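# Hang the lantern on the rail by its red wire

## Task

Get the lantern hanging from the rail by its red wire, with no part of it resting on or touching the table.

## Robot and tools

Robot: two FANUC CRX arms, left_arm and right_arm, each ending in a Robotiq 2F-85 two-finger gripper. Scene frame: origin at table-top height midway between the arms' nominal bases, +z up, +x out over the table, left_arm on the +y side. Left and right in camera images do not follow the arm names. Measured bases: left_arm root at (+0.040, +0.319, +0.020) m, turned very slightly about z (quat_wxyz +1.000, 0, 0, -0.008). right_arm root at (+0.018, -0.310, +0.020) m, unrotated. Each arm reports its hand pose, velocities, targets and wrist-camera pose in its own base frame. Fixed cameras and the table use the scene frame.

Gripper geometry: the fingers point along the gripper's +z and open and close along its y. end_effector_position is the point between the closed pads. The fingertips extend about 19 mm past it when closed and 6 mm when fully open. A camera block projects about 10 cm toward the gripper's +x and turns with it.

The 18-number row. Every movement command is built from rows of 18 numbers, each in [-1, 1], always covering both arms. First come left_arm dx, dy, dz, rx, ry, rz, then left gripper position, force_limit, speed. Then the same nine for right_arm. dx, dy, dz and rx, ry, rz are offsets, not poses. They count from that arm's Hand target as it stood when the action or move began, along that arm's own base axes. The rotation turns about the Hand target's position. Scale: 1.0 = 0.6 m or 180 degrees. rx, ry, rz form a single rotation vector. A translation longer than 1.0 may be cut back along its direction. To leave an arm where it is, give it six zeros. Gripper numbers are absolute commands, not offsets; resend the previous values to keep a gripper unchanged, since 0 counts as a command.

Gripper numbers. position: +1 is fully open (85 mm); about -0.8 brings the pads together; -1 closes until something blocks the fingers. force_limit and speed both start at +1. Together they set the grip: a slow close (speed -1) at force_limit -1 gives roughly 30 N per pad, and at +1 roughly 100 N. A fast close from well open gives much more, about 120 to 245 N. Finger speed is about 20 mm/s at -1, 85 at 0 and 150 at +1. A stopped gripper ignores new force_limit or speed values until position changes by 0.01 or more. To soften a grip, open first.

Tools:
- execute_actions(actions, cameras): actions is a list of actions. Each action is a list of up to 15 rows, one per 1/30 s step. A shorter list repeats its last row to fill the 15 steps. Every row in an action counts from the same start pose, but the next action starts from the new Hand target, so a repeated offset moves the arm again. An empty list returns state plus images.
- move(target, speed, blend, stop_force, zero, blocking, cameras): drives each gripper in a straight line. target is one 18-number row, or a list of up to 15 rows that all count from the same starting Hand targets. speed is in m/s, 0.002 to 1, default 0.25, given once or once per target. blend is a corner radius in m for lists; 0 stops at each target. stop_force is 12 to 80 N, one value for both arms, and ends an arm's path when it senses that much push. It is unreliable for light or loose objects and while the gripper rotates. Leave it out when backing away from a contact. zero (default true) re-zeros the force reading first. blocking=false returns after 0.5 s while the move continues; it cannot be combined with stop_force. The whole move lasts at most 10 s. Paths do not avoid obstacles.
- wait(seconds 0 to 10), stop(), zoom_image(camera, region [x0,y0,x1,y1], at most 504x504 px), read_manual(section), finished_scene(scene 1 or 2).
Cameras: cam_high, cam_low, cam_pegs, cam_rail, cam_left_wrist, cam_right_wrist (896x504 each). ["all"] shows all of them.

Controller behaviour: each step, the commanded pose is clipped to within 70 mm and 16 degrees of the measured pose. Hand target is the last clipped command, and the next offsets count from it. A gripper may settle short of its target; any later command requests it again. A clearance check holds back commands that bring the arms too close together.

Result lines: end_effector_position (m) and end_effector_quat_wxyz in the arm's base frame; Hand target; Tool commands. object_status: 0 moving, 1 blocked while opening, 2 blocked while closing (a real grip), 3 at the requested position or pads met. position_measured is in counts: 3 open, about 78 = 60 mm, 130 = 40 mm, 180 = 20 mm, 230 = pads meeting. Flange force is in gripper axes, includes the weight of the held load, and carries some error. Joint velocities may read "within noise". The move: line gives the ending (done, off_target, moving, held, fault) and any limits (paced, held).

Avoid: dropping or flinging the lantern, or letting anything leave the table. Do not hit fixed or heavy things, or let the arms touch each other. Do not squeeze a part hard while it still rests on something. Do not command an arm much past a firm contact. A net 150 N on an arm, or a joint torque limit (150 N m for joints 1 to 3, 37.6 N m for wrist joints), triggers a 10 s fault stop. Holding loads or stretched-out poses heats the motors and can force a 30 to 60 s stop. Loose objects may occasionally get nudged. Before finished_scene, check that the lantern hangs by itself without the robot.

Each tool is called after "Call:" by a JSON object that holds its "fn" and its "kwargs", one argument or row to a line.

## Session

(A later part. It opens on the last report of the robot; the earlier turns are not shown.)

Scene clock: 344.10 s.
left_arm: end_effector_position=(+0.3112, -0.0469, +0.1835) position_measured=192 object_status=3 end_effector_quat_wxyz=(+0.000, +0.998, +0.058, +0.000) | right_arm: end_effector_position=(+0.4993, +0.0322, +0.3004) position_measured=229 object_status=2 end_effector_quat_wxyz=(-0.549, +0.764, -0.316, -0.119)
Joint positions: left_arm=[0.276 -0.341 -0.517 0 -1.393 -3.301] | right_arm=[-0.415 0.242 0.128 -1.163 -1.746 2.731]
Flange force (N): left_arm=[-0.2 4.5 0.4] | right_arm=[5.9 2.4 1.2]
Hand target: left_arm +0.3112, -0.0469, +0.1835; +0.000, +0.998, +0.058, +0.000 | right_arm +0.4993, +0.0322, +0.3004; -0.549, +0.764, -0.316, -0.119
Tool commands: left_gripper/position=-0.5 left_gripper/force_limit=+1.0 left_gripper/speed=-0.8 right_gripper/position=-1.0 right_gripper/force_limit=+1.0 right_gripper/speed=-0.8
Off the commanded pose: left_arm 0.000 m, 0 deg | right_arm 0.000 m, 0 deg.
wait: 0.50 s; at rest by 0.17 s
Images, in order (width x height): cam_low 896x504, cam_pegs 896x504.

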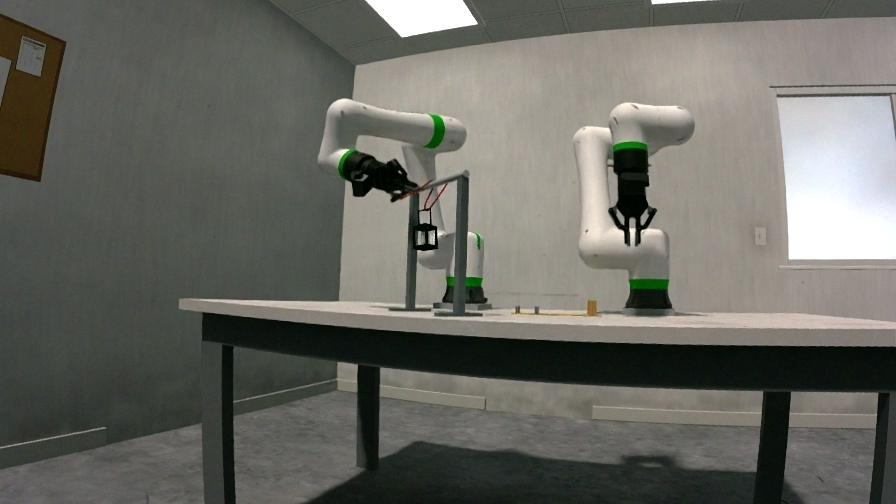

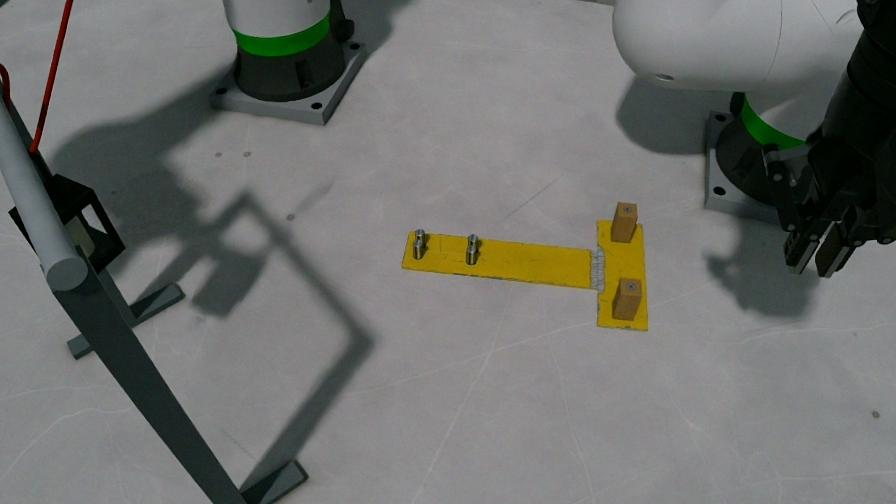

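Call:
{"fn": "execute_actions", "kwargs": {
  "actions": [
    [[0,0,0,0,0,0,-0.5,1,-0.8,0,0,0,0,0,0,-0.6,1,-1]]
  ]
}}

Call:
{"fn": "wait", "kwargs": {
  "seconds": 2,
  "cameras": ["cam_high","cam_rail","cam_right_wrist","cam_low"]
}}

Call:
{"fn": "zoom_image", "kwargs": {
  "camera": "cam_high",
  "region": [380, 40, 500, 160]
}}

Scene clock: 345.67 s.
left_arm: end_effector_position=(+0.3112, -0.0469, +0.1835) position_measured=192 object_status=3 end_effector_quat_wxyz=(+0.000, +0.998, +0.058, +0.000) | right_arm: end_effector_position=(+0.4992, +0.0322, +0.3004) position_measured=205 object_status=0 end_effector_quat_wxyz=(-0.549, +0.764, -0.316, -0.119)
Joint positions: left_arm=[0.276 -0.341 -0.517 0 -1.393 -3.301] | right_arm=[-0.415 0.242 0.128 -1.163 -1.746 2.731]
Flange force (N): left_arm=[-0.3 4.1 0.8] | right_arm=[2.9 3.1 2.7]
Hand target: left_arm +0.3112, -0.0469, +0.1835; +0.000, +0.998, +0.058, +0.000 | right_arm +0.4993, +0.0322, +0.3004; -0.549, +0.764, -0.316, -0.119
Off the commanded pose: left_arm 0.000 m, 0 deg | right_arm 0.000 m, 0 deg.
Step readings (end_effector_position of left_arm | right_arm):
0: (+0.3112, -0.0469, +0.1835) | (+0.4993, +0.0322, +0.3004)
1: (+0.3112, -0.0469, +0.1835) | (+0.4993, +0.0322, +0.3004)
2: (+0.3112, -0.0469, +0.1835) | (+0.4993, +0.0322, +0.3004)
4: (+0.3112, -0.0469, +0.1835) | (+0.4993, +0.0322, +0.3004)
8: (+0.3112, -0.0469, +0.1835) | (+0.4992, +0.0322, +0.3004)
15: (+0.3112, -0.0469, +0.1835) | (+0.4992, +0.0322, +0.3004)

Scene clock: 347.67 s.
left_arm: end_effector_position=(+0.3112, -0.0469, +0.1835) position_measured=192 object_status=3 end_effector_quat_wxyz=(+0.000, +0.998, +0.058, +0.000) | right_arm: end_effector_position=(+0.4993, +0.0322, +0.3004) position_measured=205 object_status=3 end_effector_quat_wxyz=(-0.549, +0.764, -0.316, -0.119)
Joint positions: left_arm=[0.276 -0.341 -0.517 0 -1.393 -3.301] | right_arm=[-0.415 0.242 0.128 -1.163 -1.746 2.731]
Flange force (N): left_arm=[-0.5 4.3 0.5] | right_arm=[1.9 3.5 3.2]
Hand target: left_arm +0.3112, -0.0469, +0.1835; +0.000, +0.998, +0.058, +0.000 | right_arm +0.4993, +0.0322, +0.3004; -0.549, +0.764, -0.316, -0.119
Tool commands: left_gripper/position=-0.5 left_gripper/force_limit=+1.0 left_gripper/speed=-0.8 right_gripper/position=-0.6 right_gripper/force_limit=+1.0 right_gripper/speed=-1.0
Off the commanded pose: left_arm 0.000 m, 0 deg | right_arm 0.000 m, 0 deg.
wait: 2.00 s; at rest by 0.17 s
Images, in order (width x height): cam_high 896x504, cam_low 896x504, cam_rail 896x504, cam_right_wrist 896x504.

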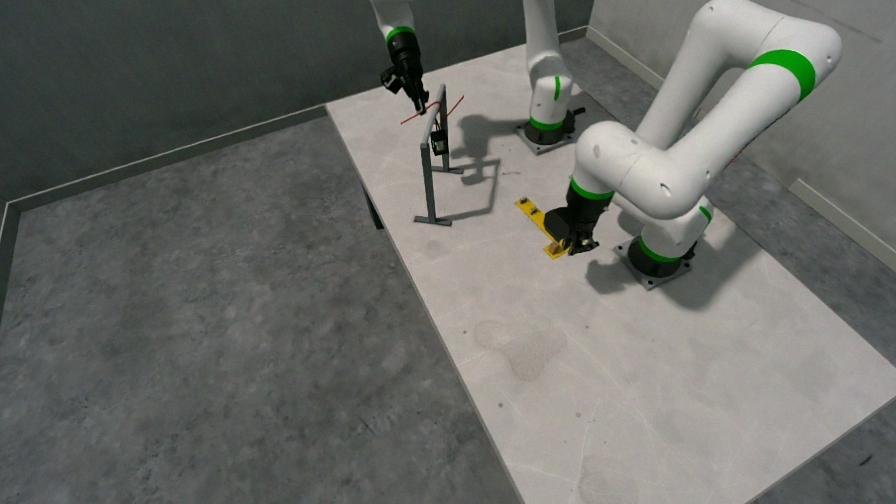

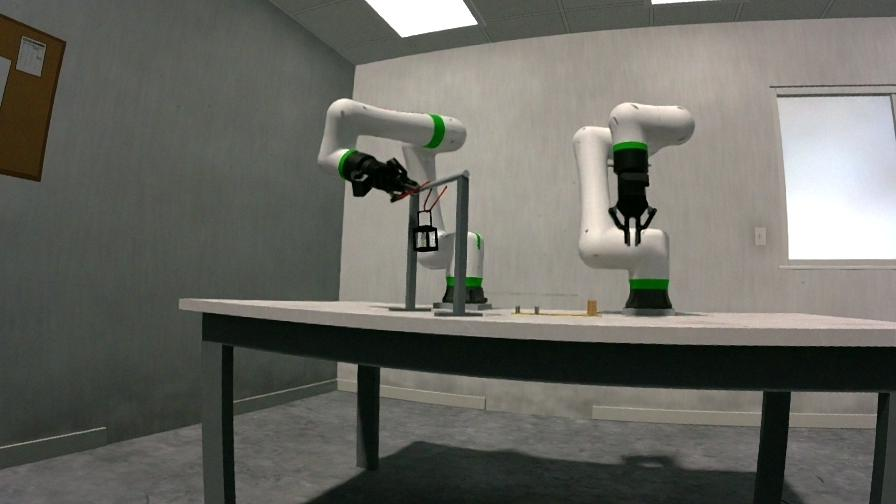

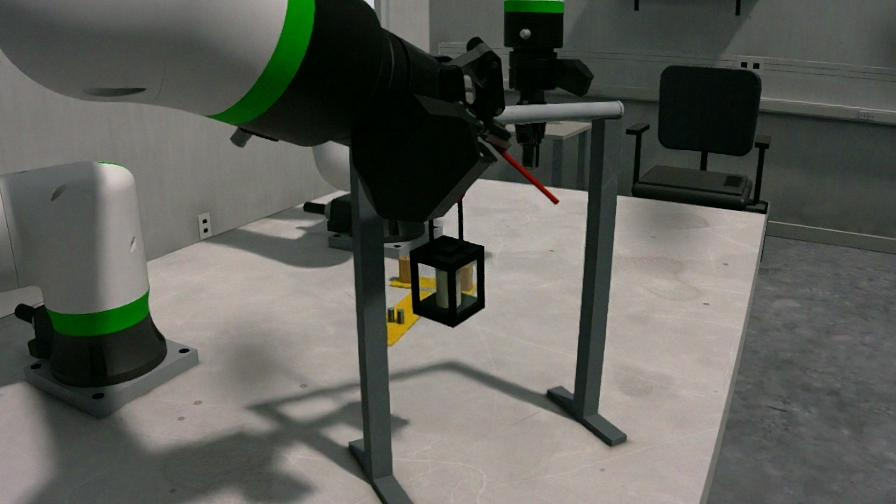

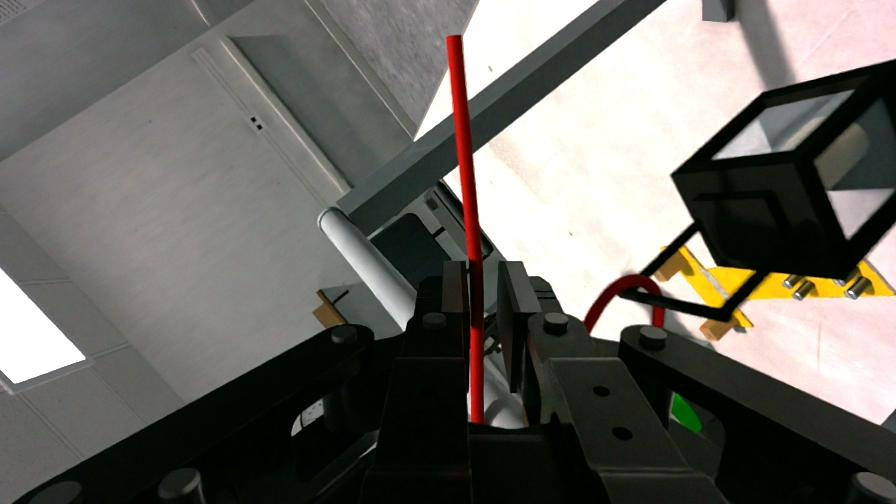

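Scaled by 4.200.

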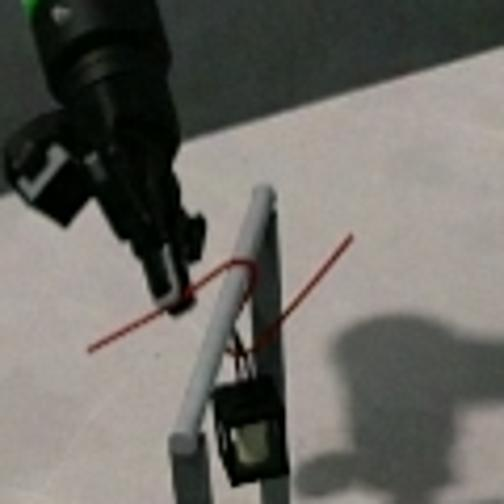

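Call:
{"fn": "execute_actions", "kwargs": {
  "actions": [
    [[0,0,0,0,0,0,-0.5,1,-0.8,0,0,0,0,0,0,-0.35,1,-1]]
  ]
}}

Call:
{"fn": "wait", "kwargs": {
  "seconds": 3,
  "cameras": ["cam_high","cam_right_wrist"]
}}

Call:
{"fn": "zoom_image", "kwargs": {
  "camera": "cam_right_wrist",
  "region": [250, 150, 750, 504]
}}

Call:
{"fn": "zoom_image", "kwargs": {
  "camera": "cam_high",
  "region": [380, 40, 500, 160]
}}

Scene clock: 349.37 s.
left_arm: end_effector_position=(+0.3112, -0.0469, +0.1835) position_measured=192 object_status=3 end_effector_quat_wxyz=(+0.000, +0.998, +0.058, +0.000) | right_arm: end_effector_position=(+0.4993, +0.0322, +0.3004) position_measured=173 object_status=0 end_effector_quat_wxyz=(-0.549, +0.764, -0.316, -0.119)
Joint positions: left_arm=[0.276 -0.341 -0.517 0 -1.393 -3.301] | right_arm=[-0.415 0.242 0.128 -1.163 -1.746 2.731]
Flange force (N): left_arm=[-0.7 4.1 0.7] | right_arm=[2.3 3.3 2.2]
Hand target: left_arm +0.3112, -0.0469, +0.1835; +0.000, +0.998, +0.058, +0.000 | right_arm +0.4993, +0.0322, +0.3004; -0.549, +0.764, -0.316, -0.119
Off the commanded pose: left_arm 0.000 m, 0 deg | right_arm 0.000 m, 0 deg.
Step readings (end_effector_position of left_arm | right_arm):
0: (+0.3112, -0.0469, +0.1835) | (+0.4993, +0.0322, +0.3004)
1: (+0.3112, -0.0469, +0.1835) | (+0.4993, +0.0322, +0.3004)
2: (+0.3112, -0.0469, +0.1835) | (+0.4993, +0.0322, +0.3004)
4: (+0.3112, -0.0469, +0.1835) | (+0.4993, +0.0322, +0.3004)
8: (+0.3112, -0.0469, +0.1835) | (+0.4993, +0.0322, +0.3004)
15: (+0.3112, -0.0469, +0.1835) | (+0.4993, +0.0322, +0.3004)

Scene clock: 352.37 s.
left_arm: end_effector_position=(+0.3112, -0.0469, +0.1835) position_measured=192 object_status=3 end_effector_quat_wxyz=(+0.000, +0.998, +0.058, +0.000) | right_arm: end_effector_position=(+0.4993, +0.0322, +0.3004) position_measured=173 object_status=3 end_effector_quat_wxyz=(-0.549, +0.764, -0.316, -0.119)
Joint positions: left_arm=[0.276 -0.341 -0.517 0 -1.393 -3.301] | right_arm=[-0.415 0.242 0.128 -1.163 -1.746 2.731]
Flange force (N): left_arm=[-0.2 4.4 0.7] | right_arm=[2.2 3.1 3.1]
Hand target: left_arm +0.3112, -0.0469, +0.1835; +0.000, +0.998, +0.058, +0.000 | right_arm +0.4993, +0.0322, +0.3004; -0.549, +0.764, -0.316, -0.119
Tool commands: left_gripper/position=-0.5 left_gripper/force_limit=+1.0 left_gripper/speed=-0.8 right_gripper/position=-0.35 right_gripper/force_limit=+1.0 right_gripper/speed=-1.0
Off the commanded pose: left_arm 0.000 m, 0 deg | right_arm 0.000 m, 0 deg.
wait: 3.00 s; at rest by 0.17 s
Images, in order (width x height): cam_high 896x504, cam_right_wrist 896x504.

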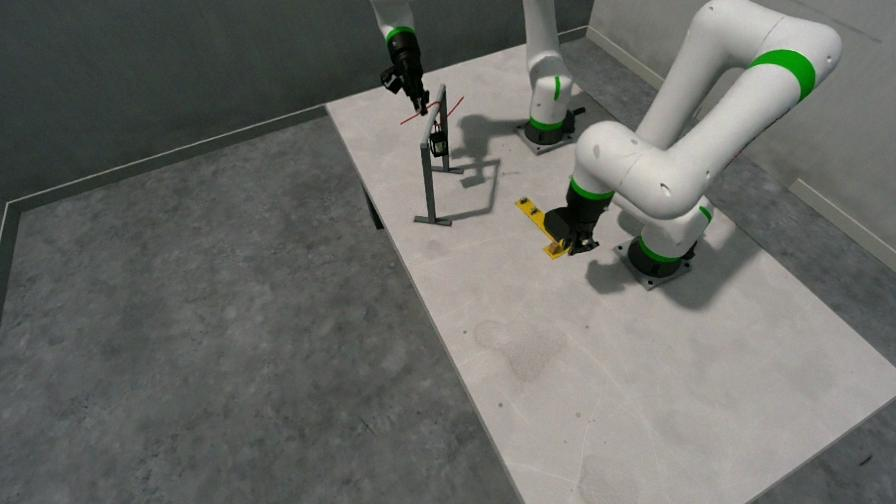

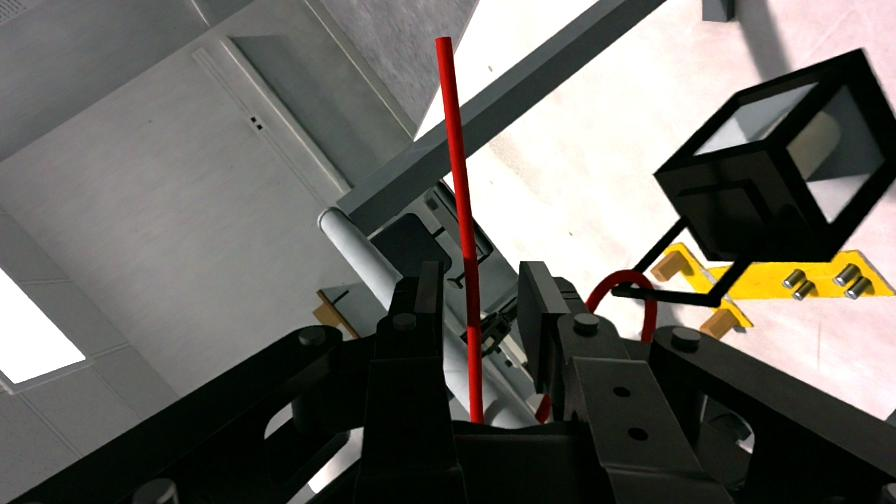

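Scaled by 1.008.

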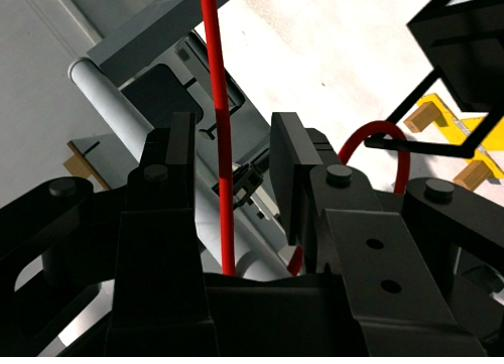

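Scaled by 4.200.

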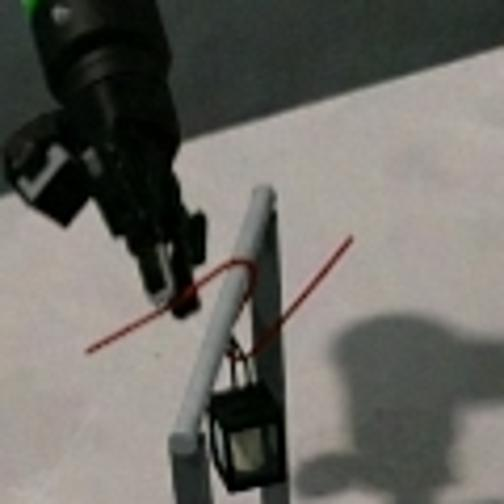

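Call:
{"fn": "move", "kwargs": {
  "target": [
    [0,0,0,0,0,0,-0.5,1,-0.8,-0.0227,-0.1232,0.0456,0,0,0,-0.35,1,-1]
  ],
  "speed": 0.04,
  "cameras": ["cam_high","cam_rail","cam_right_wrist"]
}}

Call:
{"fn": "zoom_image", "kwargs": {
  "camera": "cam_high",
  "region": [380, 40, 500, 160]
}}

Scene clock: 357.83 s.
left_arm: end_effector_position=(+0.3112, -0.0469, +0.1835) position_measured=192 object_status=3 end_effector_quat_wxyz=(+0.000, +0.998, +0.058, +0.000) | right_arm: end_effector_position=(+0.4856, -0.0417, +0.3277) position_measured=173 object_status=3 end_effector_quat_wxyz=(-0.549, +0.764, -0.316, -0.119)
Joint positions: left_arm=[0.276 -0.341 -0.517 0 -1.393 -3.301] | right_arm=[-0.55 0.287 0.249 -1.157 -1.9 2.715]
Flange force (N): left_arm=[0.1 4.4 0.4] | right_arm=[3.1 3.2 2.6]
Hand target: left_arm +0.3112, -0.0469, +0.1835; +0.000, +0.998, +0.058, +0.000 | right_arm +0.4856, -0.0417, +0.3278; -0.549, +0.764, -0.316, -0.119
Off the commanded pose: left_arm 0.000 m, 0 deg | right_arm 0.000 m, 0 deg.
move: done
Images, in order (width x height): cam_high 896x504, cam_rail 896x504, cam_right_wrist 896x504.

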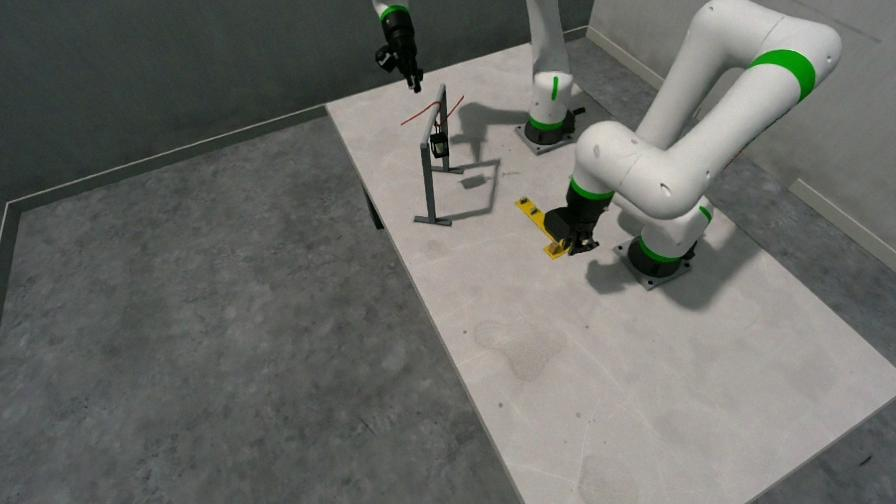

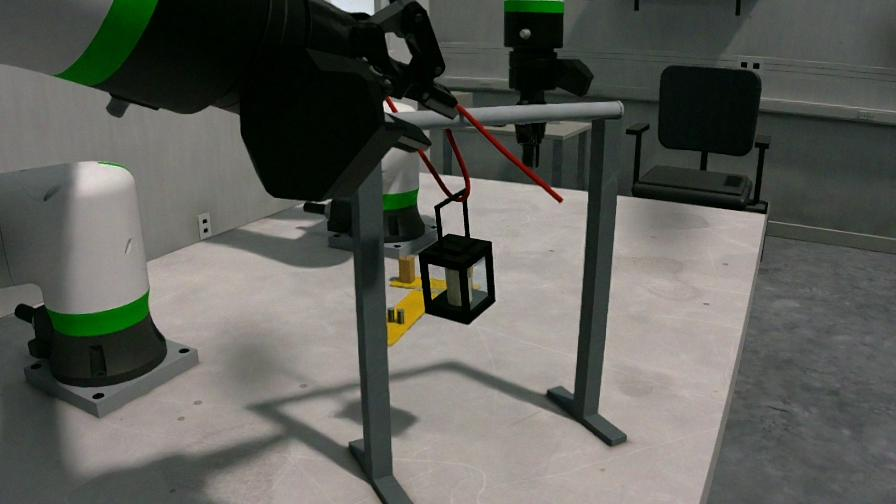

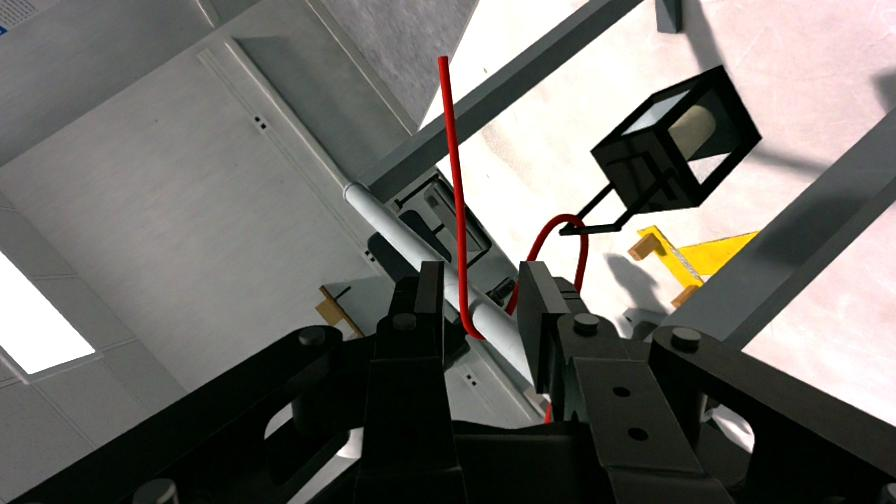

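Scaled by 4.200.

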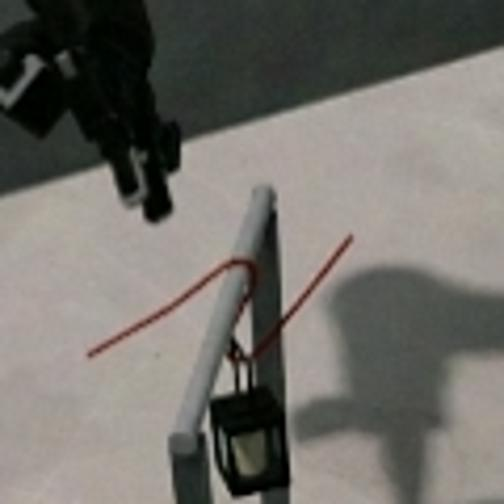

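Call:
{"fn": "move", "kwargs": {
  "target": [
    [0,0,0,0,0,0,-0.5,1,-0.8,-0.015,-0.08,0.08,0,0,0,-0.35,1,-1]
  ],
  "speed": 0.06
}}

Call:
{"fn": "wait", "kwargs": {
  "seconds": 5,
  "cameras": ["cam_rail","cam_high"]
}}

Call:
{"fn": "zoom_image", "kwargs": {
  "camera": "cam_rail",
  "region": [340, 40, 600, 340]
}}

Scene clock: 360.17 s.
left_arm: end_effector_position=(+0.3112, -0.0469, +0.1835) position_measured=192 object_status=3 end_effector_quat_wxyz=(+0.000, +0.998, +0.058, +0.000) | right_arm: end_effector_position=(+0.4766, -0.0897, +0.3758) position_measured=173 object_status=3 end_effector_quat_wxyz=(-0.549, +0.764, -0.316, -0.119)
Joint positions: left_arm=[0.276 -0.341 -0.517 0 -1.393 -3.301] | right_arm=[-0.639 0.314 0.398 -1.192 -2.029 2.63]
Flange force (N): left_arm=[-0.2 4.2 0.5] | right_arm=[2.8 3.1 2.4]
Hand target: left_arm +0.3112, -0.0469, +0.1835; +0.000, +0.998, +0.058, +0.000 | right_arm +0.4766, -0.0897, +0.3758; -0.549, +0.764, -0.316, -0.119
Off the commanded pose: left_arm 0.000 m, 0 deg | right_arm 0.000 m, 0 deg.
move: done

Scene clock: 365.17 s.
left_arm: end_effector_position=(+0.3112, -0.0469, +0.1835) position_measured=192 object_status=3 end_effector_quat_wxyz=(+0.000, +0.998, +0.058, +0.000) | right_arm: end_effector_position=(+0.4766, -0.0897, +0.3758) position_measured=173 object_status=3 end_effector_quat_wxyz=(-0.549, +0.764, -0.316, -0.119)
Joint positions: left_arm=[0.276 -0.341 -0.517 0 -1.393 -3.301] | right_arm=[-0.639 0.314 0.398 -1.192 -2.029 2.63]
Flange force (N): left_arm=[-0.6 4.0 0.8] | right_arm=[2.9 3.0 2.7]
Hand target: left_arm +0.3112, -0.0469, +0.1835; +0.000, +0.998, +0.058, +0.000 | right_arm +0.4766, -0.0897, +0.3758; -0.549, +0.764, -0.316, -0.119
Tool commands: left_gripper/position=-0.5 left_gripper/force_limit=+1.0 left_gripper/speed=-0.8 right_gripper/position=-0.35 right_gripper/force_limit=+1.0 right_gripper/speed=-1.0
Off the commanded pose: left_arm 0.000 m, 0 deg | right_arm 0.000 m, 0 deg.
wait: 5.00 s; at rest by 0.17 s
Images, in order (width x height): cam_high 896x504, cam_rail 896x504.

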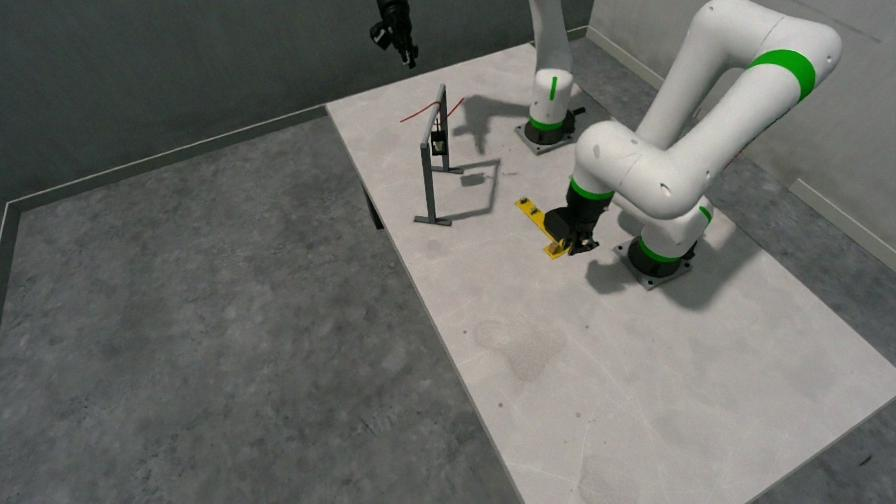

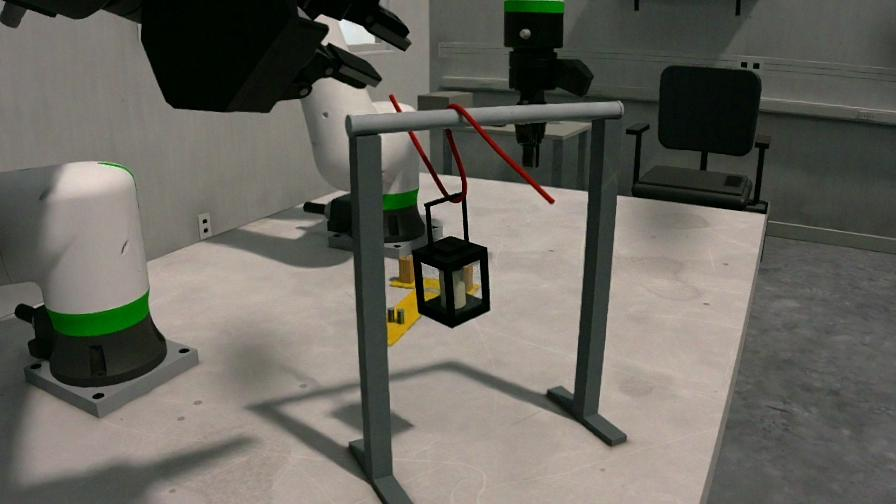

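Scaled by 1.680.

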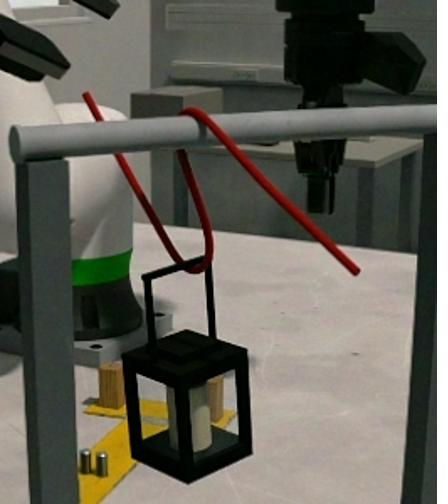

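Call:
{"fn": "wait", "kwargs": {
  "seconds": 3
}}

Call:
{"fn": "finished_scene", "kwargs": {
  "scene": 2
}}

Scene clock: 368.63 s.
left_arm: end_effector_position=(+0.3112, -0.0469, +0.1835) position_measured=192 object_status=3 end_effector_quat_wxyz=(+0.000, +0.998, +0.058, +0.000) | right_arm: end_effector_position=(+0.4766, -0.0897, +0.3758) position_measured=173 object_status=3 end_effector_quat_wxyz=(-0.549, +0.764, -0.316, -0.119)
Joint positions: left_arm=[0.276 -0.341 -0.517 0 -1.393 -3.301] | right_arm=[-0.639 0.314 0.398 -1.192 -2.029 2.63]
Flange force (N): left_arm=[-0.3 4.7 0.6] | right_arm=[2.5 3.6 2.2]
Hand target: left_arm +0.3112, -0.0469, +0.1835; +0.000, +0.998, +0.058, +0.000 | right_arm +0.4766, -0.0897, +0.3758; -0.549, +0.764, -0.316, -0.119
Tool commands: left_gripper/position=-0.5 left_gripper/force_limit=+1.0 left_gripper/speed=-0.8 right_gripper/position=-0.35 right_gripper/force_limit=+1.0 right_gripper/speed=-1.0
Off the commanded pose: left_arm 0.000 m, 0 deg | right_arm 0.000 m, 0 deg.
wait: 3.00 s; at rest from the start

The scene is finished: the task was done.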